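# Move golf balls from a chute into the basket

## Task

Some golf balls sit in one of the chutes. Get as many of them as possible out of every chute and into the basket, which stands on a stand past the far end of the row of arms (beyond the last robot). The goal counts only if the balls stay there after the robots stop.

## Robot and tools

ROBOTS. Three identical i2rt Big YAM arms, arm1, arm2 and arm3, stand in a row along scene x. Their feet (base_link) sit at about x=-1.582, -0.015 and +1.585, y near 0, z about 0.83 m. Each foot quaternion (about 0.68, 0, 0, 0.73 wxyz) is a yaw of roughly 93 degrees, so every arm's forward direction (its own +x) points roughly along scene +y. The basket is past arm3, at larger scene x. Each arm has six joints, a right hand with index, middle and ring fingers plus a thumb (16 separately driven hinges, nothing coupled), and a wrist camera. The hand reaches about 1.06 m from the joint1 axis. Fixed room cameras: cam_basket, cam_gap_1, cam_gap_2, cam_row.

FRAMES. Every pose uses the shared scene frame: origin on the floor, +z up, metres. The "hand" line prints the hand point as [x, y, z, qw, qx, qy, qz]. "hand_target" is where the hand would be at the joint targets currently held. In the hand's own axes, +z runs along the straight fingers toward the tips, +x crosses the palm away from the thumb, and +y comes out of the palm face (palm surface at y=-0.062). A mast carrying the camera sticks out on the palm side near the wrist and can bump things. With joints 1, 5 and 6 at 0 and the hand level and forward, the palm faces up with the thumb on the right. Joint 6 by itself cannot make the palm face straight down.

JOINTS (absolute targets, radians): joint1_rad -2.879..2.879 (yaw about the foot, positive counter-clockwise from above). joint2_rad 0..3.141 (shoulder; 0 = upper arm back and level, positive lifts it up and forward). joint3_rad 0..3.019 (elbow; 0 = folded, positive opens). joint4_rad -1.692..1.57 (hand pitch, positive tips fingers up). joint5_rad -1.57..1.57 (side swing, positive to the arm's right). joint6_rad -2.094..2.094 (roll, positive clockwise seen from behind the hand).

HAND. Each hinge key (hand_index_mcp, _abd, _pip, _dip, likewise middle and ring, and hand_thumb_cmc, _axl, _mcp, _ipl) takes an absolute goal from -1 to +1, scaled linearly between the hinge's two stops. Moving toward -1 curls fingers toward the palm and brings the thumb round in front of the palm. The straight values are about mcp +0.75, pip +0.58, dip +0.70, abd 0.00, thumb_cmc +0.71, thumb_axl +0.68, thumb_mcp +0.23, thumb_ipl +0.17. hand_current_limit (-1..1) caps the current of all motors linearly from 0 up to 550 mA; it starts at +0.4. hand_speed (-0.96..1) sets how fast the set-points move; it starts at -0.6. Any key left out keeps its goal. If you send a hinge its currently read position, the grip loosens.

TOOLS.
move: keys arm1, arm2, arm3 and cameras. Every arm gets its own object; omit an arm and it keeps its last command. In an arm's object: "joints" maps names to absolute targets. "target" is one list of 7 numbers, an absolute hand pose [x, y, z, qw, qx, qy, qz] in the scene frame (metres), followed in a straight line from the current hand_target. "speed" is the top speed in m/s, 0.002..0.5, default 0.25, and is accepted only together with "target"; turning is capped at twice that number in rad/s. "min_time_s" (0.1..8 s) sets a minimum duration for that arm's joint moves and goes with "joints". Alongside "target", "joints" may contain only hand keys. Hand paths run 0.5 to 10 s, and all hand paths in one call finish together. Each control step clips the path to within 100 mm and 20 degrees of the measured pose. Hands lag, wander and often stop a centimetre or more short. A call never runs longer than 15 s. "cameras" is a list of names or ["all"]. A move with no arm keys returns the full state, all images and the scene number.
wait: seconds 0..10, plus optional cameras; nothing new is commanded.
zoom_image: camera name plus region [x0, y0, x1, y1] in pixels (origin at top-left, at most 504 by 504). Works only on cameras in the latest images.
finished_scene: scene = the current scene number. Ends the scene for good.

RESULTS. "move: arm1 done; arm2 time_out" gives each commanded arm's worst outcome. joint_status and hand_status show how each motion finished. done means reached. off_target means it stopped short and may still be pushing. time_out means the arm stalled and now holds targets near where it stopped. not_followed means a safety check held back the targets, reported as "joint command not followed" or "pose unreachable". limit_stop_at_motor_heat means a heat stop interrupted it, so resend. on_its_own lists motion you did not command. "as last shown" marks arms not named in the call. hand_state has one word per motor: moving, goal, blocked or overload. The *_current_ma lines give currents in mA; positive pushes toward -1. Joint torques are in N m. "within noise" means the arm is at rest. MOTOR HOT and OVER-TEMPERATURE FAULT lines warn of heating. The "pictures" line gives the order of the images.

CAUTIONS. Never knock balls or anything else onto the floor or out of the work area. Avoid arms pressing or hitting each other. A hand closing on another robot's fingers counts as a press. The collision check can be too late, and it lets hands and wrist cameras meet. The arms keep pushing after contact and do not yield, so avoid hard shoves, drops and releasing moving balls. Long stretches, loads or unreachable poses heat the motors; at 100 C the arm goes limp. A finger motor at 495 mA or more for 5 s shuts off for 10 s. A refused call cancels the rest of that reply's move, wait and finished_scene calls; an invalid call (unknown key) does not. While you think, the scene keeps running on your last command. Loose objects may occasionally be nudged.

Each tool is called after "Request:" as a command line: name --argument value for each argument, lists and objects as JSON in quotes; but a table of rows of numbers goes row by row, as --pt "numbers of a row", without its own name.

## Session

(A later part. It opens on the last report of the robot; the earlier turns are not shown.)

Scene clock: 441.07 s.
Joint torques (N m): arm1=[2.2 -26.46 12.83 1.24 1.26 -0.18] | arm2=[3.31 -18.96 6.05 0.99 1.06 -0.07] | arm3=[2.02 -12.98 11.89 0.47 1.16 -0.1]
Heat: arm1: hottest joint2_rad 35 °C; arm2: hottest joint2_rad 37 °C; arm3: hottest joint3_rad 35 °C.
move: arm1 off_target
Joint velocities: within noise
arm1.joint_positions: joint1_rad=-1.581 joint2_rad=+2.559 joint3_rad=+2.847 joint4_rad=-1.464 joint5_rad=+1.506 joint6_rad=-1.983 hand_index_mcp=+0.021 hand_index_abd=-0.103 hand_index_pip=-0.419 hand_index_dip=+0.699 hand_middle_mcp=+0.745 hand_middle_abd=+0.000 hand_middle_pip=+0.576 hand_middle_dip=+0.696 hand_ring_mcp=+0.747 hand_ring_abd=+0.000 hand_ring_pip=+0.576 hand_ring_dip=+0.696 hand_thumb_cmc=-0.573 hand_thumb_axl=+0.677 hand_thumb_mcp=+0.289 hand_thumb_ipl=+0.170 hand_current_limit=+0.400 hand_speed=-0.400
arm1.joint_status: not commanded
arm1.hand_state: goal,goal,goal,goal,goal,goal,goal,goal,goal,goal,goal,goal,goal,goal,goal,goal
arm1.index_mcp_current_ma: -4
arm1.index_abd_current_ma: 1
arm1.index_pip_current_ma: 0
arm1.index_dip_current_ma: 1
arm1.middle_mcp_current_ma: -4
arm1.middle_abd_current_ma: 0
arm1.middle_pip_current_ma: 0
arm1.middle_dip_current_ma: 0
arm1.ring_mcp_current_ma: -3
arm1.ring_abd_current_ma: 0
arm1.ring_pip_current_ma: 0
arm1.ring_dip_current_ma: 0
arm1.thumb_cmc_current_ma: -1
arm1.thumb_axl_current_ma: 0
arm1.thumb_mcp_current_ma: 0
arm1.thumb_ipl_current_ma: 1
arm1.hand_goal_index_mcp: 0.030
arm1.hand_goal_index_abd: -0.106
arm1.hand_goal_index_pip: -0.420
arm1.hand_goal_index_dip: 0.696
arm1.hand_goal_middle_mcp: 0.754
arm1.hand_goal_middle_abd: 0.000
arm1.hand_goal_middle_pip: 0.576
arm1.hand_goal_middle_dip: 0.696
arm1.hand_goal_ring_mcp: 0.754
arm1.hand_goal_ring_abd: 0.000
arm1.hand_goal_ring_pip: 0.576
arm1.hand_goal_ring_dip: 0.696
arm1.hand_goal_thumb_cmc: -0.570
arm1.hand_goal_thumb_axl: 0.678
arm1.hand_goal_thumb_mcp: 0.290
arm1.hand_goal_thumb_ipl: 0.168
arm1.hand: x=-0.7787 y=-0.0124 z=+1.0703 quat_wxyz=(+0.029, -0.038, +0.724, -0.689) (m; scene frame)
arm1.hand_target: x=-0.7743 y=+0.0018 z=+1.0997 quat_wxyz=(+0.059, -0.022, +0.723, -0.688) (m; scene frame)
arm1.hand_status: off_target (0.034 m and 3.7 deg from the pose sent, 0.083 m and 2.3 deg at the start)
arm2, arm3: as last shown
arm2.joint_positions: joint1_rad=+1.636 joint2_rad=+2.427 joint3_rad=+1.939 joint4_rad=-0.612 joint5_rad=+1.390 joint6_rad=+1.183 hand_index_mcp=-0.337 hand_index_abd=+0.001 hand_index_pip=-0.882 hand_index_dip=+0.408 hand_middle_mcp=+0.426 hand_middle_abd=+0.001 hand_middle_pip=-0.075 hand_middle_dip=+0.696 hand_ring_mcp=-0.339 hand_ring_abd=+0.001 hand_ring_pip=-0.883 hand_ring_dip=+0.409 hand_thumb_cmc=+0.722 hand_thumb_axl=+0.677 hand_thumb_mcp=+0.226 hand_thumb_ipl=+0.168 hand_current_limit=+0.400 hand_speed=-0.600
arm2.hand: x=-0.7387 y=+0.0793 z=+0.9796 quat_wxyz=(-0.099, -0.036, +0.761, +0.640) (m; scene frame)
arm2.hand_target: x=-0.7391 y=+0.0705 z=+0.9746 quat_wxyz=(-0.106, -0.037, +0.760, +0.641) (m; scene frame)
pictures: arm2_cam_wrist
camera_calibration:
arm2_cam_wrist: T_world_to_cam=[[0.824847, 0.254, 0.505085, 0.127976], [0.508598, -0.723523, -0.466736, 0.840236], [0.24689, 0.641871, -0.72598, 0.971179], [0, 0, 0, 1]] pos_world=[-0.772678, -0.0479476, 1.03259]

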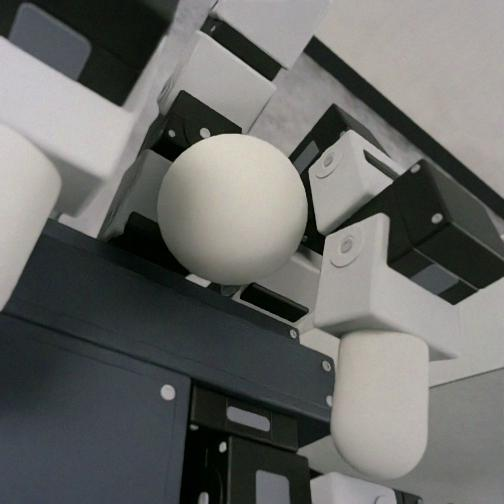

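Request:
move --arm1 '{"target": [-0.80, -0.004, 1.14, 0.041, -0.008, 0.728, -0.685], "speed": 0.1}' --arm2 '{"joints": {"hand_speed": -0.8, "hand_middle_mcp": -0.1, "hand_middle_pip": -0.518, "hand_middle_dip": 0.043}}'

Request:
move --arm1 '{"target": [-0.90, -0.012, 1.15, 0.041, -0.008, 0.728, -0.685], "speed": 0.15}' --arm2 '{"joints": {"hand_middle_mcp": -0.16, "hand_middle_pip": -0.76}}' --cameras '["arm2_cam_wrist"]'

Request:
move --arm1 '{"joints": {"joint1_rad": -1.40, "joint2_rad": 1.3, "joint3_rad": 1.2, "joint4_rad": -1.35, "joint6_rad": -1.56, "hand_speed": -0.6, "hand_index_mcp": 0.144, "hand_index_pip": -0.812, "hand_thumb_mcp": 0.34}, "min_time_s": 3}' --arm2 '{"joints": {"joint2_rad": 1.85, "joint3_rad": 1.95, "joint4_rad": -1.16}, "min_time_s": 3}' --cameras '["arm2_cam_wrist"]'

Scene clock: 445.80 s.
Joint torques (N m): arm1=[1.73 -26.05 11 0.03 1.19 0.02] | arm2=[3.25 -18.67 6.13 0.98 1.02 -0.06] | arm3=[2.02 -12.98 11.88 0.47 1.16 -0.1]
Heat: arm1: hottest joint2_rad 35 °C; arm2: hottest joint2_rad 36 °C; arm3: hottest joint3_rad 35 °C.
move: arm1 off_target; arm2 off_target
Joint velocities: within noise
arm1.joint_positions: joint1_rad=-1.581 joint2_rad=+2.493 joint3_rad=+2.847 joint4_rad=-1.571 joint5_rad=+1.506 joint6_rad=-1.925 hand_index_mcp=+0.021 hand_index_abd=-0.103 hand_index_pip=-0.419 hand_index_dip=+0.699 hand_middle_mcp=+0.745 hand_middle_abd=+0.000 hand_middle_pip=+0.576 hand_middle_dip=+0.696 hand_ring_mcp=+0.747 hand_ring_abd=+0.000 hand_ring_pip=+0.576 hand_ring_dip=+0.696 hand_thumb_cmc=-0.573 hand_thumb_axl=+0.677 hand_thumb_mcp=+0.289 hand_thumb_ipl=+0.170 hand_current_limit=+0.400 hand_speed=-0.400
arm1.joint_status: not commanded
arm1.hand_state: goal,goal,goal,goal,goal,goal,goal,goal,goal,goal,goal,goal,goal,goal,goal,goal
arm1.index_mcp_current_ma: -4
arm1.index_abd_current_ma: 1
arm1.index_pip_current_ma: 0
arm1.index_dip_current_ma: 1
arm1.middle_mcp_current_ma: -4
arm1.middle_abd_current_ma: 0
arm1.middle_pip_current_ma: 0
arm1.middle_dip_current_ma: 0
arm1.ring_mcp_current_ma: -3
arm1.ring_abd_current_ma: 0
arm1.ring_pip_current_ma: 0
arm1.ring_dip_current_ma: 0
arm1.thumb_cmc_current_ma: 0
arm1.thumb_axl_current_ma: 0
arm1.thumb_mcp_current_ma: 0
arm1.thumb_ipl_current_ma: 1
arm1.hand_goal_index_mcp: 0.030
arm1.hand_goal_index_abd: -0.106
arm1.hand_goal_index_pip: -0.420
arm1.hand_goal_index_dip: 0.696
arm1.hand_goal_middle_mcp: 0.754
arm1.hand_goal_middle_abd: 0.000
arm1.hand_goal_middle_pip: 0.576
arm1.hand_goal_middle_dip: 0.696
arm1.hand_goal_ring_mcp: 0.754
arm1.hand_goal_ring_abd: 0.000
arm1.hand_goal_ring_pip: 0.576
arm1.hand_goal_ring_dip: 0.696
arm1.hand_goal_thumb_cmc: -0.570
arm1.hand_goal_thumb_axl: 0.678
arm1.hand_goal_thumb_mcp: 0.290
arm1.hand_goal_thumb_ipl: 0.168
arm1.hand: x=-0.7996 y=-0.0134 z=+1.1162 quat_wxyz=(+0.034, -0.031, +0.724, -0.688) (m; scene frame)
arm1.hand_target: x=-0.8007 y=-0.0043 z=+1.1395 quat_wxyz=(+0.054, -0.019, +0.724, -0.687) (m; scene frame)
arm1.hand_status: off_target (0.026 m and 2.8 deg from the pose sent, 0.073 m and 3.7 deg at the start)
arm2.joint_positions: joint1_rad=+1.636 joint2_rad=+2.427 joint3_rad=+1.939 joint4_rad=-0.612 joint5_rad=+1.390 joint6_rad=+1.183 hand_index_mcp=-0.337 hand_index_abd=+0.001 hand_index_pip=-0.882 hand_index_dip=+0.408 hand_middle_mcp=-0.065 hand_middle_abd=+0.001 hand_middle_pip=-0.517 hand_middle_dip=+0.046 hand_ring_mcp=-0.339 hand_ring_abd=+0.001 hand_ring_pip=-0.883 hand_ring_dip=+0.409 hand_thumb_cmc=+0.722 hand_thumb_axl=+0.677 hand_thumb_mcp=+0.226 hand_thumb_ipl=+0.168 hand_current_limit=+0.400 hand_speed=-0.800
arm2.joint_status: hand_middle_mcp off_target (ended at -0.065, target -0.100); the others done
arm2.hand_state: goal,goal,goal,goal,blocked,goal,goal,goal,goal,goal,goal,goal,goal,goal,goal,goal
arm2.index_mcp_current_ma: 22
arm2.index_abd_current_ma: 2
arm2.index_pip_current_ma: -1
arm2.index_dip_current_ma: 9
arm2.middle_mcp_current_ma: 175
arm2.middle_abd_current_ma: 2
arm2.middle_pip_current_ma: 6
arm2.middle_dip_current_ma: 10
arm2.ring_mcp_current_ma: 15
arm2.ring_abd_current_ma: 2
arm2.ring_pip_current_ma: -5
arm2.ring_dip_current_ma: 11
arm2.thumb_cmc_current_ma: 35
arm2.thumb_axl_current_ma: -4
arm2.thumb_mcp_current_ma: -2
arm2.thumb_ipl_current_ma: -2
arm2.hand_goal_index_mcp: -0.342
arm2.hand_goal_index_abd: 0.000
arm2.hand_goal_index_pip: -0.882
arm2.hand_goal_index_dip: 0.406
arm2.hand_goal_middle_mcp: -0.100
arm2.hand_goal_middle_abd: 0.000
arm2.hand_goal_middle_pip: -0.518
arm2.hand_goal_middle_dip: 0.044
arm2.hand_goal_ring_mcp: -0.342
arm2.hand_goal_ring_abd: 0.000
arm2.hand_goal_ring_pip: -0.882
arm2.hand_goal_ring_dip: 0.406
arm2.hand_goal_thumb_cmc: 0.714
arm2.hand_goal_thumb_axl: 0.678
arm2.hand_goal_thumb_mcp: 0.226
arm2.hand_goal_thumb_ipl: 0.168
arm2.hand: x=-0.7387 y=+0.0793 z=+0.9796 quat_wxyz=(-0.099, -0.036, +0.761, +0.640) (m; scene frame)
arm2.hand_target: x=-0.7391 y=+0.0705 z=+0.9746 quat_wxyz=(-0.106, -0.037, +0.760, +0.641) (m; scene frame)
arm2.hand_status: not commanded
arm3.joint_positions: joint1_rad=+1.451 joint2_rad=+1.683 joint3_rad=+2.051 joint4_rad=-1.652 joint5_rad=+1.562 joint6_rad=-1.851 hand_index_mcp=-0.161 hand_index_abd=-0.106 hand_index_pip=+0.065 hand_index_dip=+0.696 hand_middle_mcp=+0.974 hand_middle_abd=-0.001 hand_middle_pip=+0.576 hand_middle_dip=+0.696 hand_ring_mcp=+0.973 hand_ring_abd=-0.001 hand_ring_pip=+0.576 hand_ring_dip=+0.696 hand_thumb_cmc=-0.573 hand_thumb_axl=+0.677 hand_thumb_mcp=+0.278 hand_thumb_ipl=+0.168 hand_current_limit=+0.400 hand_speed=-0.600
arm3.joint_status: not commanded
arm3.hand_state: goal,goal,goal,goal,goal,goal,goal,goal,goal,goal,goal,goal,goal,goal,goal,goal
arm3.index_mcp_current_ma: 0
arm3.index_abd_current_ma: 0
arm3.index_pip_current_ma: 1
arm3.index_dip_current_ma: 0
arm3.middle_mcp_current_ma: -3
arm3.middle_abd_current_ma: 0
arm3.middle_pip_current_ma: 0
arm3.middle_dip_current_ma: 0
arm3.ring_mcp_current_ma: -3
arm3.ring_abd_current_ma: 0
arm3.ring_pip_current_ma: 0
arm3.ring_dip_current_ma: 0
arm3.thumb_cmc_current_ma: -1
arm3.thumb_axl_current_ma: 0
arm3.thumb_mcp_current_ma: -1
arm3.thumb_ipl_current_ma: 0
arm3.hand_goal_index_mcp: -0.160
arm3.hand_goal_index_abd: -0.106
arm3.hand_goal_index_pip: 0.062
arm3.hand_goal_index_dip: 0.696
arm3.hand_goal_middle_mcp: 0.980
arm3.hand_goal_middle_abd: 0.000
arm3.hand_goal_middle_pip: 0.576
arm3.hand_goal_middle_dip: 0.696
arm3.hand_goal_ring_mcp: 0.980
arm3.hand_goal_ring_abd: 0.000
arm3.hand_goal_ring_pip: 0.576
arm3.hand_goal_ring_dip: 0.696
arm3.hand_goal_thumb_cmc: -0.570
arm3.hand_goal_thumb_axl: 0.678
arm3.hand_goal_thumb_mcp: 0.280
arm3.hand_goal_thumb_ipl: 0.168
arm3.hand: x=+1.0608 y=+0.1254 z=+1.3054 quat_wxyz=(+0.704, -0.710, +0.017, -0.012) (m; scene frame)
arm3.hand_target: x=+1.0543 y=+0.1208 z=+1.3160 quat_wxyz=(+0.705, -0.709, +0.019, -0.003) (m; scene frame)
arm3.hand_status: not commanded
pictures: none

Scene clock: 447.57 s.
Joint torques (N m): arm1=[1.79 -22.36 8.79 -0.47 1.34 0.03] | arm2=[3.08 -18.67 6.13 0.95 1.04 -0.06] | arm3=[2.02 -12.92 11.89 0.46 1.15 -0.11]
Heat: arm1: hottest joint2_rad 35 °C; arm2: hottest joint2_rad 36 °C; arm3: hottest joint3_rad 35 °C.
move: arm1 off_target; arm2 off_target
Joint velocities: within noise
arm1.joint_positions: joint1_rad=-1.581 joint2_rad=+2.100 joint3_rad=+2.216 joint4_rad=-1.686 joint5_rad=+1.498 joint6_rad=-1.545 hand_index_mcp=+0.021 hand_index_abd=-0.103 hand_index_pip=-0.419 hand_index_dip=+0.699 hand_middle_mcp=+0.745 hand_middle_abd=+0.000 hand_middle_pip=+0.576 hand_middle_dip=+0.696 hand_ring_mcp=+0.747 hand_ring_abd=+0.000 hand_ring_pip=+0.576 hand_ring_dip=+0.696 hand_thumb_cmc=-0.572 hand_thumb_axl=+0.677 hand_thumb_mcp=+0.289 hand_thumb_ipl=+0.170 hand_current_limit=+0.400 hand_speed=-0.400
arm1.joint_status: not commanded
arm1.hand_state: goal,goal,goal,goal,goal,goal,goal,goal,goal,goal,goal,goal,goal,goal,goal,goal
arm1.index_mcp_current_ma: -4
arm1.index_abd_current_ma: 1
arm1.index_pip_current_ma: 0
arm1.index_dip_current_ma: 1
arm1.middle_mcp_current_ma: -4
arm1.middle_abd_current_ma: 0
arm1.middle_pip_current_ma: 0
arm1.middle_dip_current_ma: 0
arm1.ring_mcp_current_ma: -3
arm1.ring_abd_current_ma: 0
arm1.ring_pip_current_ma: 0
arm1.ring_dip_current_ma: 0
arm1.thumb_cmc_current_ma: 0
arm1.thumb_axl_current_ma: 0
arm1.thumb_mcp_current_ma: 0
arm1.thumb_ipl_current_ma: 1
arm1.hand_goal_index_mcp: 0.030
arm1.hand_goal_index_abd: -0.106
arm1.hand_goal_index_pip: -0.420
arm1.hand_goal_index_dip: 0.696
arm1.hand_goal_middle_mcp: 0.754
arm1.hand_goal_middle_abd: 0.000
arm1.hand_goal_middle_pip: 0.576
arm1.hand_goal_middle_dip: 0.696
arm1.hand_goal_ring_mcp: 0.754
arm1.hand_goal_ring_abd: 0.000
arm1.hand_goal_ring_pip: 0.576
arm1.hand_goal_ring_dip: 0.696
arm1.hand_goal_thumb_cmc: -0.570
arm1.hand_goal_thumb_axl: 0.678
arm1.hand_goal_thumb_mcp: 0.290
arm1.hand_goal_thumb_ipl: 0.168
arm1.hand: x=-0.8984 y=-0.0195 z=+1.1395 quat_wxyz=(+0.036, -0.013, +0.729, -0.684) (m; scene frame)
arm1.hand_target: x=-0.9000 y=-0.0123 z=+1.1499 quat_wxyz=(+0.045, -0.012, +0.728, -0.684) (m; scene frame)
arm1.hand_status: off_target (0.013 m and 0.9 deg from the pose sent, 0.106 m and 2.8 deg at the start; a joint's target at an end of its range on 35 of 53 steps)
arm2.joint_positions: joint1_rad=+1.636 joint2_rad=+2.427 joint3_rad=+1.939 joint4_rad=-0.612 joint5_rad=+1.390 joint6_rad=+1.183 hand_index_mcp=-0.337 hand_index_abd=+0.001 hand_index_pip=-0.882 hand_index_dip=+0.408 hand_middle_mcp=-0.077 hand_middle_abd=-0.006 hand_middle_pip=-0.691 hand_middle_dip=+0.052 hand_ring_mcp=-0.339 hand_ring_abd=+0.001 hand_ring_pip=-0.883 hand_ring_dip=+0.409 hand_thumb_cmc=+0.722 hand_thumb_axl=+0.677 hand_thumb_mcp=+0.226 hand_thumb_ipl=+0.168 hand_current_limit=+0.400 hand_speed=-0.800
arm2.joint_status: hand_middle_mcp off_target (ended at -0.077, target -0.160); hand_middle_pip off_target (ended at -0.691, target -0.760)
arm2.hand_state: goal,goal,goal,goal,blocked,goal,blocked,goal,goal,goal,goal,goal,goal,goal,goal,goal
arm2.index_mcp_current_ma: 22
arm2.index_abd_current_ma: 2
arm2.index_pip_current_ma: -1
arm2.index_dip_current_ma: 9
arm2.middle_mcp_current_ma: 385
arm2.middle_abd_current_ma: -25
arm2.middle_pip_current_ma: 333
arm2.middle_dip_current_ma: 37
arm2.ring_mcp_current_ma: 15
arm2.ring_abd_current_ma: 2
arm2.ring_pip_current_ma: -5
arm2.ring_dip_current_ma: 11
arm2.thumb_cmc_current_ma: 35
arm2.thumb_axl_current_ma: -4
arm2.thumb_mcp_current_ma: -2
arm2.thumb_ipl_current_ma: -2
arm2.hand_goal_index_mcp: -0.342
arm2.hand_goal_index_abd: 0.000
arm2.hand_goal_index_pip: -0.882
arm2.hand_goal_index_dip: 0.406
arm2.hand_goal_middle_mcp: -0.160
arm2.hand_goal_middle_abd: 0.000
arm2.hand_goal_middle_pip: -0.760
arm2.hand_goal_middle_dip: 0.044
arm2.hand_goal_ring_mcp: -0.342
arm2.hand_goal_ring_abd: 0.000
arm2.hand_goal_ring_pip: -0.882
arm2.hand_goal_ring_dip: 0.406
arm2.hand_goal_thumb_cmc: 0.714
arm2.hand_goal_thumb_axl: 0.678
arm2.hand_goal_thumb_mcp: 0.226
arm2.hand_goal_thumb_ipl: 0.168
arm2.hand: x=-0.7387 y=+0.0793 z=+0.9796 quat_wxyz=(-0.099, -0.036, +0.761, +0.640) (m; scene frame)
arm2.hand_target: x=-0.7391 y=+0.0705 z=+0.9746 quat_wxyz=(-0.106, -0.037, +0.760, +0.641) (m; scene frame)
arm2.hand_status: not commanded
arm3: as last shown
pictures: arm2_cam_wrist
camera_calibration:
arm2_cam_wrist: T_world_to_cam=[[0.824847, 0.254, 0.505085, 0.127976], [0.508598, -0.723523, -0.466736, 0.840236], [0.24689, 0.641871, -0.72598, 0.971179], [0, 0, 0, 1]] pos_world=[-0.772678, -0.0479476, 1.03259]

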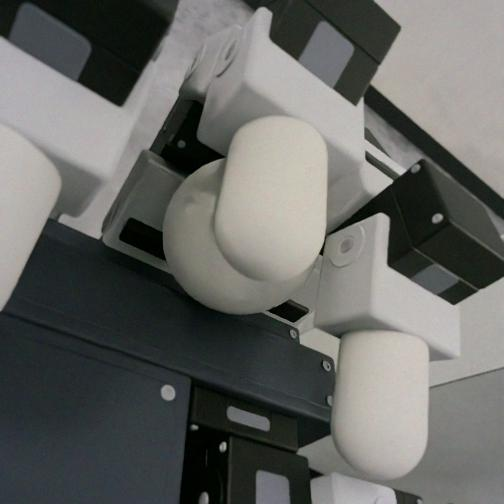

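Scene clock: 451.10 s.
Joint torques (N m): arm1=[2.26 -11.05 8.76 0.87 1.29 -0.15] | arm2=[3.02 -16.85 7.65 0.29 1.03 -0.04] | arm3=[2.08 -12.98 11.89 0.46 1.15 -0.1]
Heat: arm1: hottest joint2_rad 35 °C; arm2: hottest joint2_rad 36 °C; arm3: hottest joint3_rad 35 °C.
move: arm1 done; arm2 done
Joint velocities: within noise
arm1.joint_positions: joint1_rad=-1.417 joint2_rad=+1.315 joint3_rad=+1.197 joint4_rad=-1.364 joint5_rad=+1.499 joint6_rad=-1.550 hand_index_mcp=+0.134 hand_index_abd=-0.103 hand_index_pip=-0.806 hand_index_dip=+0.699 hand_middle_mcp=+0.745 hand_middle_abd=+0.000 hand_middle_pip=+0.576 hand_middle_dip=+0.696 hand_ring_mcp=+0.747 hand_ring_abd=+0.000 hand_ring_pip=+0.576 hand_ring_dip=+0.696 hand_thumb_cmc=-0.572 hand_thumb_axl=+0.677 hand_thumb_mcp=+0.336 hand_thumb_ipl=+0.170 hand_current_limit=+0.400 hand_speed=-0.600
arm1.joint_status: all done
arm1.hand_state: goal,goal,goal,goal,goal,goal,goal,goal,goal,goal,goal,goal,goal,goal,goal,goal
arm1.index_mcp_current_ma: -5
arm1.index_abd_current_ma: 0
arm1.index_pip_current_ma: 2
arm1.index_dip_current_ma: 1
arm1.middle_mcp_current_ma: -4
arm1.middle_abd_current_ma: 0
arm1.middle_pip_current_ma: 0
arm1.middle_dip_current_ma: 0
arm1.ring_mcp_current_ma: -3
arm1.ring_abd_current_ma: 0
arm1.ring_pip_current_ma: 0
arm1.ring_dip_current_ma: 0
arm1.thumb_cmc_current_ma: 0
arm1.thumb_axl_current_ma: 0
arm1.thumb_mcp_current_ma: -1
arm1.thumb_ipl_current_ma: 0
arm1.hand_goal_index_mcp: 0.144
arm1.hand_goal_index_abd: -0.106
arm1.hand_goal_index_pip: -0.812
arm1.hand_goal_index_dip: 0.696
arm1.hand_goal_middle_mcp: 0.754
arm1.hand_goal_middle_abd: 0.000
arm1.hand_goal_middle_pip: 0.576
arm1.hand_goal_middle_dip: 0.696
arm1.hand_goal_ring_mcp: 0.754
arm1.hand_goal_ring_abd: 0.000
arm1.hand_goal_ring_pip: 0.576
arm1.hand_goal_ring_dip: 0.696
arm1.hand_goal_thumb_cmc: -0.570
arm1.hand_goal_thumb_axl: 0.678
arm1.hand_goal_thumb_mcp: 0.340
arm1.hand_goal_thumb_ipl: 0.168
arm1.hand: x=-1.1463 y=+0.0326 z=+1.1421 quat_wxyz=(+0.121, -0.045, +0.727, -0.675) (m; scene frame)
arm1.hand_target: x=-1.1458 y=+0.0398 z=+1.1495 quat_wxyz=(+0.135, -0.044, +0.726, -0.673) (m; scene frame)
arm1.hand_status: not commanded
arm2.joint_positions: joint1_rad=+1.636 joint2_rad=+1.880 joint3_rad=+1.939 joint4_rad=-1.154 joint5_rad=+1.390 joint6_rad=+1.183 hand_index_mcp=-0.337 hand_index_abd=+0.001 hand_index_pip=-0.882 hand_index_dip=+0.408 hand_middle_mcp=-0.077 hand_middle_abd=-0.007 hand_middle_pip=-0.691 hand_middle_dip=+0.052 hand_ring_mcp=-0.339 hand_ring_abd=+0.001 hand_ring_pip=-0.883 hand_ring_dip=+0.409 hand_thumb_cmc=+0.722 hand_thumb_axl=+0.677 hand_thumb_mcp=+0.226 hand_thumb_ipl=+0.168 hand_current_limit=+0.400 hand_speed=-0.800
arm2.joint_status: all done
arm2.hand_state: goal,goal,goal,goal,blocked,goal,blocked,goal,goal,goal,goal,goal,goal,goal,goal,goal
arm2.index_mcp_current_ma: 22
arm2.index_abd_current_ma: 2
arm2.index_pip_current_ma: -1
arm2.index_dip_current_ma: 9
arm2.middle_mcp_current_ma: 385
arm2.middle_abd_current_ma: -25
arm2.middle_pip_current_ma: 333
arm2.middle_dip_current_ma: 37
arm2.ring_mcp_current_ma: 15
arm2.ring_abd_current_ma: 2
arm2.ring_pip_current_ma: -5
arm2.ring_dip_current_ma: 11
arm2.thumb_cmc_current_ma: 35
arm2.thumb_axl_current_ma: -4
arm2.thumb_mcp_current_ma: -2
arm2.thumb_ipl_current_ma: -2
arm2.hand_goal_index_mcp: -0.342
arm2.hand_goal_index_abd: 0.000
arm2.hand_goal_index_pip: -0.882
arm2.hand_goal_index_dip: 0.406
arm2.hand_goal_middle_mcp: -0.160
arm2.hand_goal_middle_abd: 0.000
arm2.hand_goal_middle_pip: -0.760
arm2.hand_goal_middle_dip: 0.044
arm2.hand_goal_ring_mcp: -0.342
arm2.hand_goal_ring_abd: 0.000
arm2.hand_goal_ring_pip: -0.882
arm2.hand_goal_ring_dip: 0.406
arm2.hand_goal_thumb_cmc: 0.714
arm2.hand_goal_thumb_axl: 0.678
arm2.hand_goal_thumb_mcp: 0.226
arm2.hand_goal_thumb_ipl: 0.168
arm2.hand: x=-0.6278 y=+0.0924 z=+1.3230 quat_wxyz=(-0.101, -0.035, +0.761, +0.640) (m; scene frame)
arm2.hand_target: x=-0.6171 y=+0.0864 z=+1.3445 quat_wxyz=(-0.119, -0.025, +0.759, +0.639) (m; scene frame)
arm2.hand_status: not commanded
arm3: as last shown
pictures: arm2_cam_wrist
camera_calibration:
arm2_cam_wrist: T_world_to_cam=[[0.827163, 0.25424, 0.501162, -0.133634], [0.506425, -0.7238, -0.468665, 0.954858], [0.243587, 0.641464, -0.727454, 1.18455], [0, 0, 0, 1]] pos_world=[-0.661569, -0.0347465, 1.37619]

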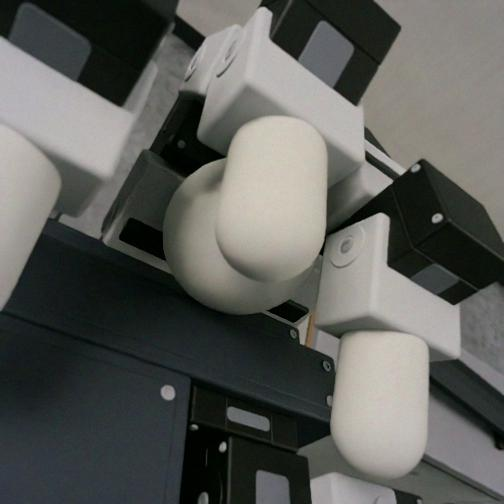

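Request:
move --arm1 '{"joints": {"joint1_rad": -0.8, "joint2_rad": 1.3, "joint3_rad": 1.65, "joint4_rad": -1.6, "joint5_rad": -0.4, "joint6_rad": 0.5}, "min_time_s": 5}' --arm2 '{"joints": {"joint1_rad": -1.45, "joint2_rad": 1.7, "joint3_rad": 1.75, "joint4_rad": 0.2, "joint5_rad": 0, "joint6_rad": 0.12}, "min_time_s": 6}'

Request:
move --arm1 '{"joints": {"joint1_rad": -0.185, "joint2_rad": 1.2, "joint3_rad": 1.15, "joint4_rad": -1.47, "joint5_rad": -1.522, "joint6_rad": 1.63}, "min_time_s": 4}' --arm2 '{"joints": {"joint1_rad": -1.490, "joint2_rad": 2.2, "joint3_rad": 1.70, "joint4_rad": 0.65, "joint5_rad": 0, "joint6_rad": 0.113}, "min_time_s": 4}' --cameras '["arm2_cam_wrist", "arm1_cam_wrist"]'

Scene clock: 474.97 s.
Joint torques (N m): arm1=[2.02 -11.52 13.33 0.31 -0.43 -0.06] | arm2=[2.55 -17.79 7.82 2.65 -0.15 -0.25] | arm3=[2.08 -12.92 11.89 0.46 1.15 -0.1]
Heat: arm1: hottest joint2_rad 34 °C; arm2: hottest joint2_rad 35 °C; arm3: hottest joint3_rad 35 °C.
move: arm1 done; arm2 done
Joint velocities: within noise
arm1.joint_positions: joint1_rad=-0.814 joint2_rad=+1.315 joint3_rad=+1.594 joint4_rad=-1.589 joint5_rad=-0.398 joint6_rad=+0.490 hand_index_mcp=+0.148 hand_index_abd=-0.104 hand_index_pip=-0.807 hand_index_dip=+0.699 hand_middle_mcp=+0.752 hand_middle_abd=+0.000 hand_middle_pip=+0.576 hand_middle_dip=+0.696 hand_ring_mcp=+0.752 hand_ring_abd=+0.000 hand_ring_pip=+0.576 hand_ring_dip=+0.696 hand_thumb_cmc=-0.569 hand_thumb_axl=+0.677 hand_thumb_mcp=+0.336 hand_thumb_ipl=+0.169 hand_current_limit=+0.400 hand_speed=-0.600
arm1.joint_status: all done
arm1.hand_state: goal,goal,goal,goal,goal,goal,goal,goal,goal,goal,goal,goal,goal,goal,goal,goal
arm1.index_mcp_current_ma: 1
arm1.index_abd_current_ma: 0
arm1.index_pip_current_ma: 2
arm1.index_dip_current_ma: 1
arm1.middle_mcp_current_ma: 0
arm1.middle_abd_current_ma: 0
arm1.middle_pip_current_ma: 0
arm1.middle_dip_current_ma: 0
arm1.ring_mcp_current_ma: 0
arm1.ring_abd_current_ma: 0
arm1.ring_pip_current_ma: 0
arm1.ring_dip_current_ma: 0
arm1.thumb_cmc_current_ma: 0
arm1.thumb_axl_current_ma: 0
arm1.thumb_mcp_current_ma: -1
arm1.thumb_ipl_current_ma: 0
arm1.hand_goal_index_mcp: 0.144
arm1.hand_goal_index_abd: -0.106
arm1.hand_goal_index_pip: -0.812
arm1.hand_goal_index_dip: 0.696
arm1.hand_goal_middle_mcp: 0.754
arm1.hand_goal_middle_abd: 0.000
arm1.hand_goal_middle_pip: 0.576
arm1.hand_goal_middle_dip: 0.696
arm1.hand_goal_ring_mcp: 0.754
arm1.hand_goal_ring_abd: 0.000
arm1.hand_goal_ring_pip: 0.576
arm1.hand_goal_ring_dip: 0.696
arm1.hand_goal_thumb_cmc: -0.570
arm1.hand_goal_thumb_axl: 0.678
arm1.hand_goal_thumb_mcp: 0.340
arm1.hand_goal_thumb_ipl: 0.168
arm1.hand: x=-1.2669 y=+0.4707 z=+1.2232 quat_wxyz=(-0.173, +0.538, +0.811, +0.149) (m; scene frame)
arm1.hand_target: x=-1.2730 y=+0.4748 z=+1.2559 quat_wxyz=(-0.172, +0.529, +0.813, +0.175) (m; scene frame)
arm1.hand_status: not commanded
arm2.joint_positions: joint1_rad=-1.457 joint2_rad=+1.742 joint3_rad=+1.750 joint4_rad=+0.178 joint5_rad=+0.001 joint6_rad=+0.130 hand_index_mcp=-0.339 hand_index_abd=+0.001 hand_index_pip=-0.882 hand_index_dip=+0.408 hand_middle_mcp=-0.077 hand_middle_abd=-0.007 hand_middle_pip=-0.691 hand_middle_dip=+0.052 hand_ring_mcp=-0.340 hand_ring_abd=+0.001 hand_ring_pip=-0.883 hand_ring_dip=+0.409 hand_thumb_cmc=+0.722 hand_thumb_axl=+0.677 hand_thumb_mcp=+0.226 hand_thumb_ipl=+0.168 hand_current_limit=+0.400 hand_speed=-0.800
arm2.joint_status: all done
arm2.hand_state: goal,goal,goal,goal,blocked,goal,blocked,goal,goal,goal,goal,goal,goal,goal,goal,goal
arm2.index_mcp_current_ma: 13
arm2.index_abd_current_ma: 2
arm2.index_pip_current_ma: -1
arm2.index_dip_current_ma: 9
arm2.middle_mcp_current_ma: 385
arm2.middle_abd_current_ma: -26
arm2.middle_pip_current_ma: 333
arm2.middle_dip_current_ma: 37
arm2.ring_mcp_current_ma: 8
arm2.ring_abd_current_ma: 2
arm2.ring_pip_current_ma: -5
arm2.ring_dip_current_ma: 11
arm2.thumb_cmc_current_ma: 35
arm2.thumb_axl_current_ma: -4
arm2.thumb_mcp_current_ma: -2
arm2.thumb_ipl_current_ma: -2
arm2.hand_goal_index_mcp: -0.342
arm2.hand_goal_index_abd: 0.000
arm2.hand_goal_index_pip: -0.882
arm2.hand_goal_index_dip: 0.406
arm2.hand_goal_middle_mcp: -0.160
arm2.hand_goal_middle_abd: 0.000
arm2.hand_goal_middle_pip: -0.760
arm2.hand_goal_middle_dip: 0.044
arm2.hand_goal_ring_mcp: -0.342
arm2.hand_goal_ring_abd: 0.000
arm2.hand_goal_ring_pip: -0.882
arm2.hand_goal_ring_dip: 0.406
arm2.hand_goal_thumb_cmc: 0.714
arm2.hand_goal_thumb_axl: 0.678
arm2.hand_goal_thumb_mcp: 0.226
arm2.hand_goal_thumb_ipl: 0.168
arm2.hand: x=+0.7524 y=+0.0680 z=+1.4432 quat_wxyz=(+0.456, +0.447, +0.463, +0.614) (m; scene frame)
arm2.hand_target: x=+0.7281 y=+0.0702 z=+1.4795 quat_wxyz=(+0.469, +0.426, +0.449, +0.630) (m; scene frame)
arm2.hand_status: not commanded
arm3: as last shown
pictures: none

Scene clock: 479.67 s.
Joint torques (N m): arm1=[2.14 -9.64 8.66 0.62 -1.34 0.02] | arm2=[0.73 -18.26 7.05 2.63 -0.12 -0.24] | arm3=[2.02 -12.92 11.89 0.46 1.15 -0.1]
Heat: arm1: hottest joint2_rad 34 °C; arm2: hottest joint2_rad 35 °C; arm3: hottest joint3_rad 35 °C.
move: arm1 done; arm2 done
Joint velocities: within noise
arm1.joint_positions: joint1_rad=-0.201 joint2_rad=+1.217 joint3_rad=+1.148 joint4_rad=-1.483 joint5_rad=-1.519 joint6_rad=+1.619 hand_index_mcp=+0.143 hand_index_abd=-0.104 hand_index_pip=-0.807 hand_index_dip=+0.699 hand_middle_mcp=+0.746 hand_middle_abd=+0.000 hand_middle_pip=+0.576 hand_middle_dip=+0.696 hand_ring_mcp=+0.747 hand_ring_abd=+0.000 hand_ring_pip=+0.576 hand_ring_dip=+0.696 hand_thumb_cmc=-0.568 hand_thumb_axl=+0.677 hand_thumb_mcp=+0.336 hand_thumb_ipl=+0.169 hand_current_limit=+0.400 hand_speed=-0.600
arm1.joint_status: all done
arm1.hand_state: goal,goal,goal,goal,goal,goal,goal,goal,goal,goal,goal,goal,goal,goal,goal,goal
arm1.index_mcp_current_ma: 0
arm1.index_abd_current_ma: 0
arm1.index_pip_current_ma: 2
arm1.index_dip_current_ma: 1
arm1.middle_mcp_current_ma: -4
arm1.middle_abd_current_ma: 0
arm1.middle_pip_current_ma: 0
arm1.middle_dip_current_ma: 0
arm1.ring_mcp_current_ma: -3
arm1.ring_abd_current_ma: 0
arm1.ring_pip_current_ma: 0
arm1.ring_dip_current_ma: 0
arm1.thumb_cmc_current_ma: 0
arm1.thumb_axl_current_ma: 0
arm1.thumb_mcp_current_ma: -1
arm1.thumb_ipl_current_ma: 0
arm1.hand_goal_index_mcp: 0.144
arm1.hand_goal_index_abd: -0.106
arm1.hand_goal_index_pip: -0.812
arm1.hand_goal_index_dip: 0.696
arm1.hand_goal_middle_mcp: 0.754
arm1.hand_goal_middle_abd: 0.000
arm1.hand_goal_middle_pip: 0.576
arm1.hand_goal_middle_dip: 0.696
arm1.hand_goal_ring_mcp: 0.754
arm1.hand_goal_ring_abd: 0.000
arm1.hand_goal_ring_pip: 0.576
arm1.hand_goal_ring_dip: 0.696
arm1.hand_goal_thumb_cmc: -0.570
arm1.hand_goal_thumb_axl: 0.678
arm1.hand_goal_thumb_mcp: 0.340
arm1.hand_goal_thumb_ipl: 0.168
arm1.hand: x=-1.7143 y=+0.4306 z=+1.1483 quat_wxyz=(-0.504, +0.554, +0.472, -0.464) (m; scene frame)
arm1.hand_target: x=-1.7198 y=+0.4272 z=+1.1547 quat_wxyz=(-0.507, +0.545, +0.481, -0.463) (m; scene frame)
arm1.hand_status: not commanded
arm2.joint_positions: joint1_rad=-1.476 joint2_rad=+2.194 joint3_rad=+1.698 joint4_rad=+0.628 joint5_rad=+0.001 joint6_rad=+0.123 hand_index_mcp=-0.339 hand_index_abd=+0.001 hand_index_pip=-0.882 hand_index_dip=+0.408 hand_middle_mcp=-0.077 hand_middle_abd=-0.007 hand_middle_pip=-0.691 hand_middle_dip=+0.052 hand_ring_mcp=-0.341 hand_ring_abd=+0.001 hand_ring_pip=-0.883 hand_ring_dip=+0.409 hand_thumb_cmc=+0.722 hand_thumb_axl=+0.677 hand_thumb_mcp=+0.226 hand_thumb_ipl=+0.168 hand_current_limit=+0.400 hand_speed=-0.800
arm2.joint_status: all done
arm2.hand_state: goal,goal,goal,goal,blocked,goal,blocked,goal,goal,goal,goal,goal,goal,goal,goal,goal
arm2.index_mcp_current_ma: 12
arm2.index_abd_current_ma: 2
arm2.index_pip_current_ma: -1
arm2.index_dip_current_ma: 9
arm2.middle_mcp_current_ma: 385
arm2.middle_abd_current_ma: -26
arm2.middle_pip_current_ma: 333
arm2.middle_dip_current_ma: 37
arm2.ring_mcp_current_ma: 5
arm2.ring_abd_current_ma: 2
arm2.ring_pip_current_ma: -5
arm2.ring_dip_current_ma: 11
arm2.thumb_cmc_current_ma: 35
arm2.thumb_axl_current_ma: -4
arm2.thumb_mcp_current_ma: -2
arm2.thumb_ipl_current_ma: -2
arm2.hand_goal_index_mcp: -0.342
arm2.hand_goal_index_abd: 0.000
arm2.hand_goal_index_pip: -0.882
arm2.hand_goal_index_dip: 0.406
arm2.hand_goal_middle_mcp: -0.160
arm2.hand_goal_middle_abd: 0.000
arm2.hand_goal_middle_pip: -0.760
arm2.hand_goal_middle_dip: 0.044
arm2.hand_goal_ring_mcp: -0.342
arm2.hand_goal_ring_abd: 0.000
arm2.hand_goal_ring_pip: -0.882
arm2.hand_goal_ring_dip: 0.406
arm2.hand_goal_thumb_cmc: 0.714
arm2.hand_goal_thumb_axl: 0.678
arm2.hand_goal_thumb_mcp: 0.226
arm2.hand_goal_thumb_ipl: 0.168
arm2.hand: x=+0.8537 y=+0.0689 z=+1.1511 quat_wxyz=(+0.453, +0.464, +0.475, +0.594) (m; scene frame)
arm2.hand_target: x=+0.8536 y=+0.0576 z=+1.1524 quat_wxyz=(+0.464, +0.460, +0.469, +0.594) (m; scene frame)
arm2.hand_status: not commanded
arm3: as last shown
pictures: arm1_cam_wrist, arm2_cam_wrist
camera_calibration:
arm1_cam_wrist: T_world_to_cam=[[-0.119538, -0.783298, -0.610045, 0.871373], [0.652315, -0.525179, 0.546508, 0.668653], [-0.748462, -0.332613, 0.573736, -1.67598], [0, 0, 0, 1]] pos_world=[-1.58642, 0.476255, 1.12772]
arm2_cam_wrist: T_world_to_cam=[[0.0696312, -0.866791, 0.493786, -0.534482], [-0.593579, -0.433826, -0.677834, 1.26691], [0.801758, -0.245902, -0.544717, 0.0880571], [0, 0, 0, 1]] pos_world=[0.718627, 0.107988, 1.17064]

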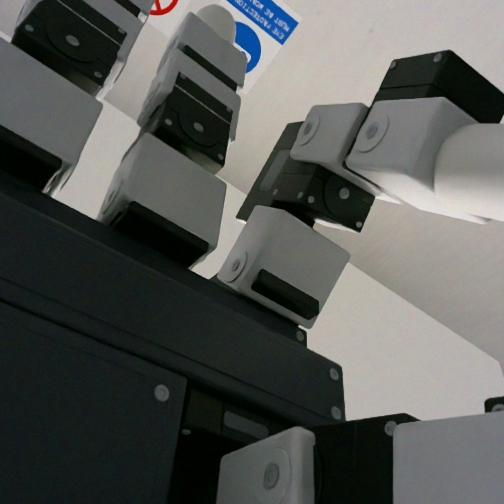

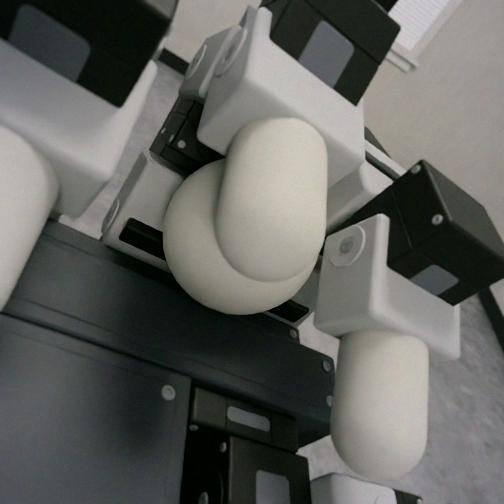

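Request:
move --arm1 '{"joints": {"joint2_rad": 1.72, "joint3_rad": 1.32, "joint4_rad": -1.17}, "min_time_s": 3}' --arm2 '{"joints": {"joint2_rad": 2.369, "joint3_rad": 1.676, "joint4_rad": 0.82}, "min_time_s": 3}'

Request:
move --arm1 '{"joints": {"joint2_rad": 1.796, "joint3_rad": 1.2545, "joint4_rad": -1.017}, "min_time_s": 2}' --arm2 '{"joints": {"hand_speed": -0.85, "hand_middle_mcp": 0.2, "hand_middle_pip": -0.5, "hand_middle_dip": 0.3}}' --cameras '["arm2_cam_wrist", "arm1_cam_wrist"]'

Scene clock: 488.67 s.
Joint torques (N m): arm1=[2.08 -14.15 11.25 0.47 -1.29 0.04] | arm2=[0.91 -18.2 6.3 2.8 -0.12 -0.25] | arm3=[2.02 -12.86 11.89 0.46 1.15 -0.11]
Heat: arm1: hottest joint2_rad 34 °C; arm2: hottest joint2_rad 36 °C; arm3: hottest joint3_rad 35 °C.
move: arm1 done; arm2 done
Joint velocities: within noise
arm1.joint_positions: joint1_rad=-0.201 joint2_rad=+1.713 joint3_rad=+1.272 joint4_rad=-1.182 joint5_rad=-1.520 joint6_rad=+1.620 hand_index_mcp=+0.143 hand_index_abd=-0.104 hand_index_pip=-0.807 hand_index_dip=+0.699 hand_middle_mcp=+0.746 hand_middle_abd=+0.000 hand_middle_pip=+0.576 hand_middle_dip=+0.696 hand_ring_mcp=+0.747 hand_ring_abd=+0.000 hand_ring_pip=+0.576 hand_ring_dip=+0.696 hand_thumb_cmc=-0.569 hand_thumb_axl=+0.677 hand_thumb_mcp=+0.336 hand_thumb_ipl=+0.169 hand_current_limit=+0.400 hand_speed=-0.600
arm1.joint_status: all done
arm1.hand_state: goal,goal,goal,goal,goal,goal,goal,goal,goal,goal,goal,goal,goal,goal,goal,goal
arm1.index_mcp_current_ma: 0
arm1.index_abd_current_ma: 0
arm1.index_pip_current_ma: 2
arm1.index_dip_current_ma: 1
arm1.middle_mcp_current_ma: -4
arm1.middle_abd_current_ma: 0
arm1.middle_pip_current_ma: 0
arm1.middle_dip_current_ma: 0
arm1.ring_mcp_current_ma: -3
arm1.ring_abd_current_ma: 0
arm1.ring_pip_current_ma: 0
arm1.ring_dip_current_ma: 0
arm1.thumb_cmc_current_ma: 0
arm1.thumb_axl_current_ma: 0
arm1.thumb_mcp_current_ma: -1
arm1.thumb_ipl_current_ma: 0
arm1.hand_goal_index_mcp: 0.144
arm1.hand_goal_index_abd: -0.106
arm1.hand_goal_index_pip: -0.812
arm1.hand_goal_index_dip: 0.696
arm1.hand_goal_middle_mcp: 0.754
arm1.hand_goal_middle_abd: 0.000
arm1.hand_goal_middle_pip: 0.576
arm1.hand_goal_middle_dip: 0.696
arm1.hand_goal_ring_mcp: 0.754
arm1.hand_goal_ring_abd: 0.000
arm1.hand_goal_ring_pip: 0.576
arm1.hand_goal_ring_dip: 0.696
arm1.hand_goal_thumb_cmc: -0.570
arm1.hand_goal_thumb_axl: 0.678
arm1.hand_goal_thumb_mcp: 0.340
arm1.hand_goal_thumb_ipl: 0.168
arm1.hand: x=-1.6962 y=+0.5689 z=+0.9993 quat_wxyz=(-0.487, +0.570, +0.453, -0.483) (m; scene frame)
arm1.hand_target: x=-1.7019 y=+0.5843 z=+1.0116 quat_wxyz=(-0.495, +0.556, +0.468, -0.476) (m; scene frame)
arm1.hand_status: not commanded
arm2.joint_positions: joint1_rad=-1.476 joint2_rad=+2.358 joint3_rad=+1.676 joint4_rad=+0.797 joint5_rad=+0.001 joint6_rad=+0.123 hand_index_mcp=-0.339 hand_index_abd=+0.001 hand_index_pip=-0.882 hand_index_dip=+0.408 hand_middle_mcp=-0.077 hand_middle_abd=-0.007 hand_middle_pip=-0.691 hand_middle_dip=+0.052 hand_ring_mcp=-0.341 hand_ring_abd=+0.001 hand_ring_pip=-0.883 hand_ring_dip=+0.409 hand_thumb_cmc=+0.722 hand_thumb_axl=+0.677 hand_thumb_mcp=+0.226 hand_thumb_ipl=+0.168 hand_current_limit=+0.400 hand_speed=-0.800
arm2.joint_status: all done
arm2.hand_state: goal,goal,goal,goal,blocked,goal,blocked,goal,goal,goal,goal,goal,goal,goal,goal,goal
arm2.index_mcp_current_ma: 12
arm2.index_abd_current_ma: 2
arm2.index_pip_current_ma: -1
arm2.index_dip_current_ma: 9
arm2.middle_mcp_current_ma: 385
arm2.middle_abd_current_ma: -26
arm2.middle_pip_current_ma: 333
arm2.middle_dip_current_ma: 37
arm2.ring_mcp_current_ma: 5
arm2.ring_abd_current_ma: 2
arm2.ring_pip_current_ma: -5
arm2.ring_dip_current_ma: 11
arm2.thumb_cmc_current_ma: 35
arm2.thumb_axl_current_ma: -4
arm2.thumb_mcp_current_ma: -2
arm2.thumb_ipl_current_ma: -2
arm2.hand_goal_index_mcp: -0.342
arm2.hand_goal_index_abd: 0.000
arm2.hand_goal_index_pip: -0.882
arm2.hand_goal_index_dip: 0.406
arm2.hand_goal_middle_mcp: -0.160
arm2.hand_goal_middle_abd: 0.000
arm2.hand_goal_middle_pip: -0.760
arm2.hand_goal_middle_dip: 0.044
arm2.hand_goal_ring_mcp: -0.342
arm2.hand_goal_ring_abd: 0.000
arm2.hand_goal_ring_pip: -0.882
arm2.hand_goal_ring_dip: 0.406
arm2.hand_goal_thumb_cmc: 0.714
arm2.hand_goal_thumb_axl: 0.678
arm2.hand_goal_thumb_mcp: 0.226
arm2.hand_goal_thumb_ipl: 0.168
arm2.hand: x=+0.8546 y=+0.0690 z=+1.0391 quat_wxyz=(+0.450, +0.469, +0.480, +0.590) (m; scene frame)
arm2.hand_target: x=+0.8540 y=+0.0576 z=+1.0354 quat_wxyz=(+0.459, +0.467, +0.476, +0.588) (m; scene frame)
arm2.hand_status: not commanded
arm3: as last shown
pictures: none

Scene clock: 491.07 s.
Joint torques (N m): arm1=[2.08 -14.8 7.35 0.61 -1.29 0.03] | arm2=[0.97 -18.55 6.26 2.76 -0.14 -0.23] | arm3=[2.02 -12.92 11.86 0.47 1.15 -0.1]
Heat: arm1: hottest joint2_rad 34 °C; arm2: hottest joint2_rad 36 °C; arm3: hottest joint3_rad 35 °C.
move: arm1 done; arm2 done
Joint velocities: within noise
arm1.joint_positions: joint1_rad=-0.201 joint2_rad=+1.786 joint3_rad=+1.252 joint4_rad=-1.030 joint5_rad=-1.520 joint6_rad=+1.620 hand_index_mcp=+0.143 hand_index_abd=-0.104 hand_index_pip=-0.807 hand_index_dip=+0.699 hand_middle_mcp=+0.746 hand_middle_abd=+0.000 hand_middle_pip=+0.576 hand_middle_dip=+0.696 hand_ring_mcp=+0.747 hand_ring_abd=+0.000 hand_ring_pip=+0.576 hand_ring_dip=+0.696 hand_thumb_cmc=-0.569 hand_thumb_axl=+0.677 hand_thumb_mcp=+0.336 hand_thumb_ipl=+0.169 hand_current_limit=+0.400 hand_speed=-0.600
arm1.joint_status: all done
arm1.hand_state: goal,goal,goal,goal,goal,goal,goal,goal,goal,goal,goal,goal,goal,goal,goal,goal
arm1.index_mcp_current_ma: 0
arm1.index_abd_current_ma: 0
arm1.index_pip_current_ma: 2
arm1.index_dip_current_ma: 1
arm1.middle_mcp_current_ma: -4
arm1.middle_abd_current_ma: 0
arm1.middle_pip_current_ma: 0
arm1.middle_dip_current_ma: 0
arm1.ring_mcp_current_ma: -3
arm1.ring_abd_current_ma: 0
arm1.ring_pip_current_ma: 0
arm1.ring_dip_current_ma: 0
arm1.thumb_cmc_current_ma: 0
arm1.thumb_axl_current_ma: 0
arm1.thumb_mcp_current_ma: -1
arm1.thumb_ipl_current_ma: 0
arm1.hand_goal_index_mcp: 0.144
arm1.hand_goal_index_abd: -0.106
arm1.hand_goal_index_pip: -0.812
arm1.hand_goal_index_dip: 0.696
arm1.hand_goal_middle_mcp: 0.754
arm1.hand_goal_middle_abd: 0.000
arm1.hand_goal_middle_pip: 0.576
arm1.hand_goal_middle_dip: 0.696
arm1.hand_goal_ring_mcp: 0.754
arm1.hand_goal_ring_abd: 0.000
arm1.hand_goal_ring_pip: 0.576
arm1.hand_goal_ring_dip: 0.696
arm1.hand_goal_thumb_cmc: -0.570
arm1.hand_goal_thumb_axl: 0.678
arm1.hand_goal_thumb_mcp: 0.340
arm1.hand_goal_thumb_ipl: 0.168
arm1.hand: x=-1.6935 y=+0.5882 z=+0.9562 quat_wxyz=(-0.502, +0.557, +0.469, -0.467) (m; scene frame)
arm1.hand_target: x=-1.7009 y=+0.5884 z=+0.9525 quat_wxyz=(-0.497, +0.554, +0.471, -0.473) (m; scene frame)
arm1.hand_status: not commanded
arm2.joint_positions: joint1_rad=-1.476 joint2_rad=+2.358 joint3_rad=+1.676 joint4_rad=+0.797 joint5_rad=+0.001 joint6_rad=+0.123 hand_index_mcp=-0.339 hand_index_abd=+0.001 hand_index_pip=-0.882 hand_index_dip=+0.408 hand_middle_mcp=+0.203 hand_middle_abd=-0.003 hand_middle_pip=-0.505 hand_middle_dip=+0.297 hand_ring_mcp=-0.341 hand_ring_abd=+0.001 hand_ring_pip=-0.883 hand_ring_dip=+0.409 hand_thumb_cmc=+0.722 hand_thumb_axl=+0.677 hand_thumb_mcp=+0.226 hand_thumb_ipl=+0.168 hand_current_limit=+0.400 hand_speed=-0.850
arm2.joint_status: all done
arm2.hand_state: goal,goal,goal,goal,goal,goal,goal,goal,goal,goal,goal,goal,goal,goal,goal,goal
arm2.index_mcp_current_ma: 12
arm2.index_abd_current_ma: 2
arm2.index_pip_current_ma: -1
arm2.index_dip_current_ma: 9
arm2.middle_mcp_current_ma: 12
arm2.middle_abd_current_ma: -13
arm2.middle_pip_current_ma: -21
arm2.middle_dip_current_ma: -14
arm2.ring_mcp_current_ma: 5
arm2.ring_abd_current_ma: 2
arm2.ring_pip_current_ma: -5
arm2.ring_dip_current_ma: 11
arm2.thumb_cmc_current_ma: 35
arm2.thumb_axl_current_ma: -4
arm2.thumb_mcp_current_ma: -2
arm2.thumb_ipl_current_ma: -2
arm2.hand_goal_index_mcp: -0.342
arm2.hand_goal_index_abd: 0.000
arm2.hand_goal_index_pip: -0.882
arm2.hand_goal_index_dip: 0.406
arm2.hand_goal_middle_mcp: 0.200
arm2.hand_goal_middle_abd: 0.000
arm2.hand_goal_middle_pip: -0.500
arm2.hand_goal_middle_dip: 0.300
arm2.hand_goal_ring_mcp: -0.342
arm2.hand_goal_ring_abd: 0.000
arm2.hand_goal_ring_pip: -0.882
arm2.hand_goal_ring_dip: 0.406
arm2.hand_goal_thumb_cmc: 0.714
arm2.hand_goal_thumb_axl: 0.678
arm2.hand_goal_thumb_mcp: 0.226
arm2.hand_goal_thumb_ipl: 0.168
arm2.hand: x=+0.8546 y=+0.0690 z=+1.0391 quat_wxyz=(+0.450, +0.469, +0.480, +0.590) (m; scene frame)
arm2.hand_target: x=+0.8540 y=+0.0576 z=+1.0354 quat_wxyz=(+0.459, +0.467, +0.476, +0.588) (m; scene frame)
arm2.hand_status: not commanded
arm3: as last shown
pictures: arm1_cam_wrist, arm2_cam_wrist
camera_calibration:
arm1_cam_wrist: T_world_to_cam=[[-0.121251, -0.790742, -0.600021, 0.87199], [0.653695, -0.518503, 0.551215, 0.836703], [-0.746982, -0.325395, 0.579773, -1.50526], [0, 0, 0, 1]] pos_world=[-1.56562, 0.633549, 0.934717]
arm2_cam_wrist: T_world_to_cam=[[0.0779448, -0.86538, 0.495017, -0.487542], [-0.604922, -0.435732, -0.666489, 1.18959], [0.792461, -0.247497, -0.557451, 0.0475208], [0, 0, 0, 1]] pos_world=[0.71995, 0.108192, 1.06068]

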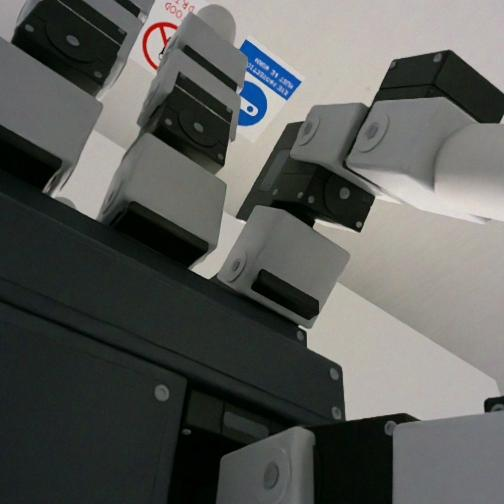

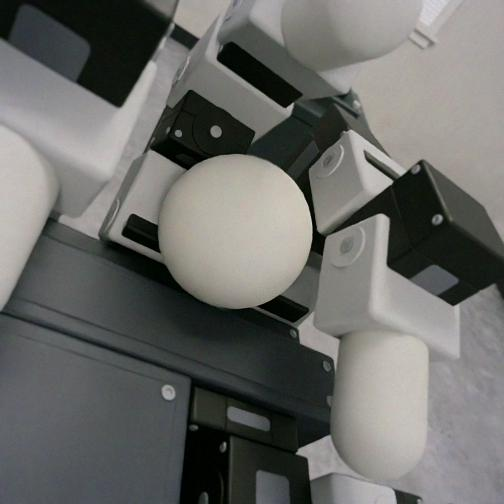

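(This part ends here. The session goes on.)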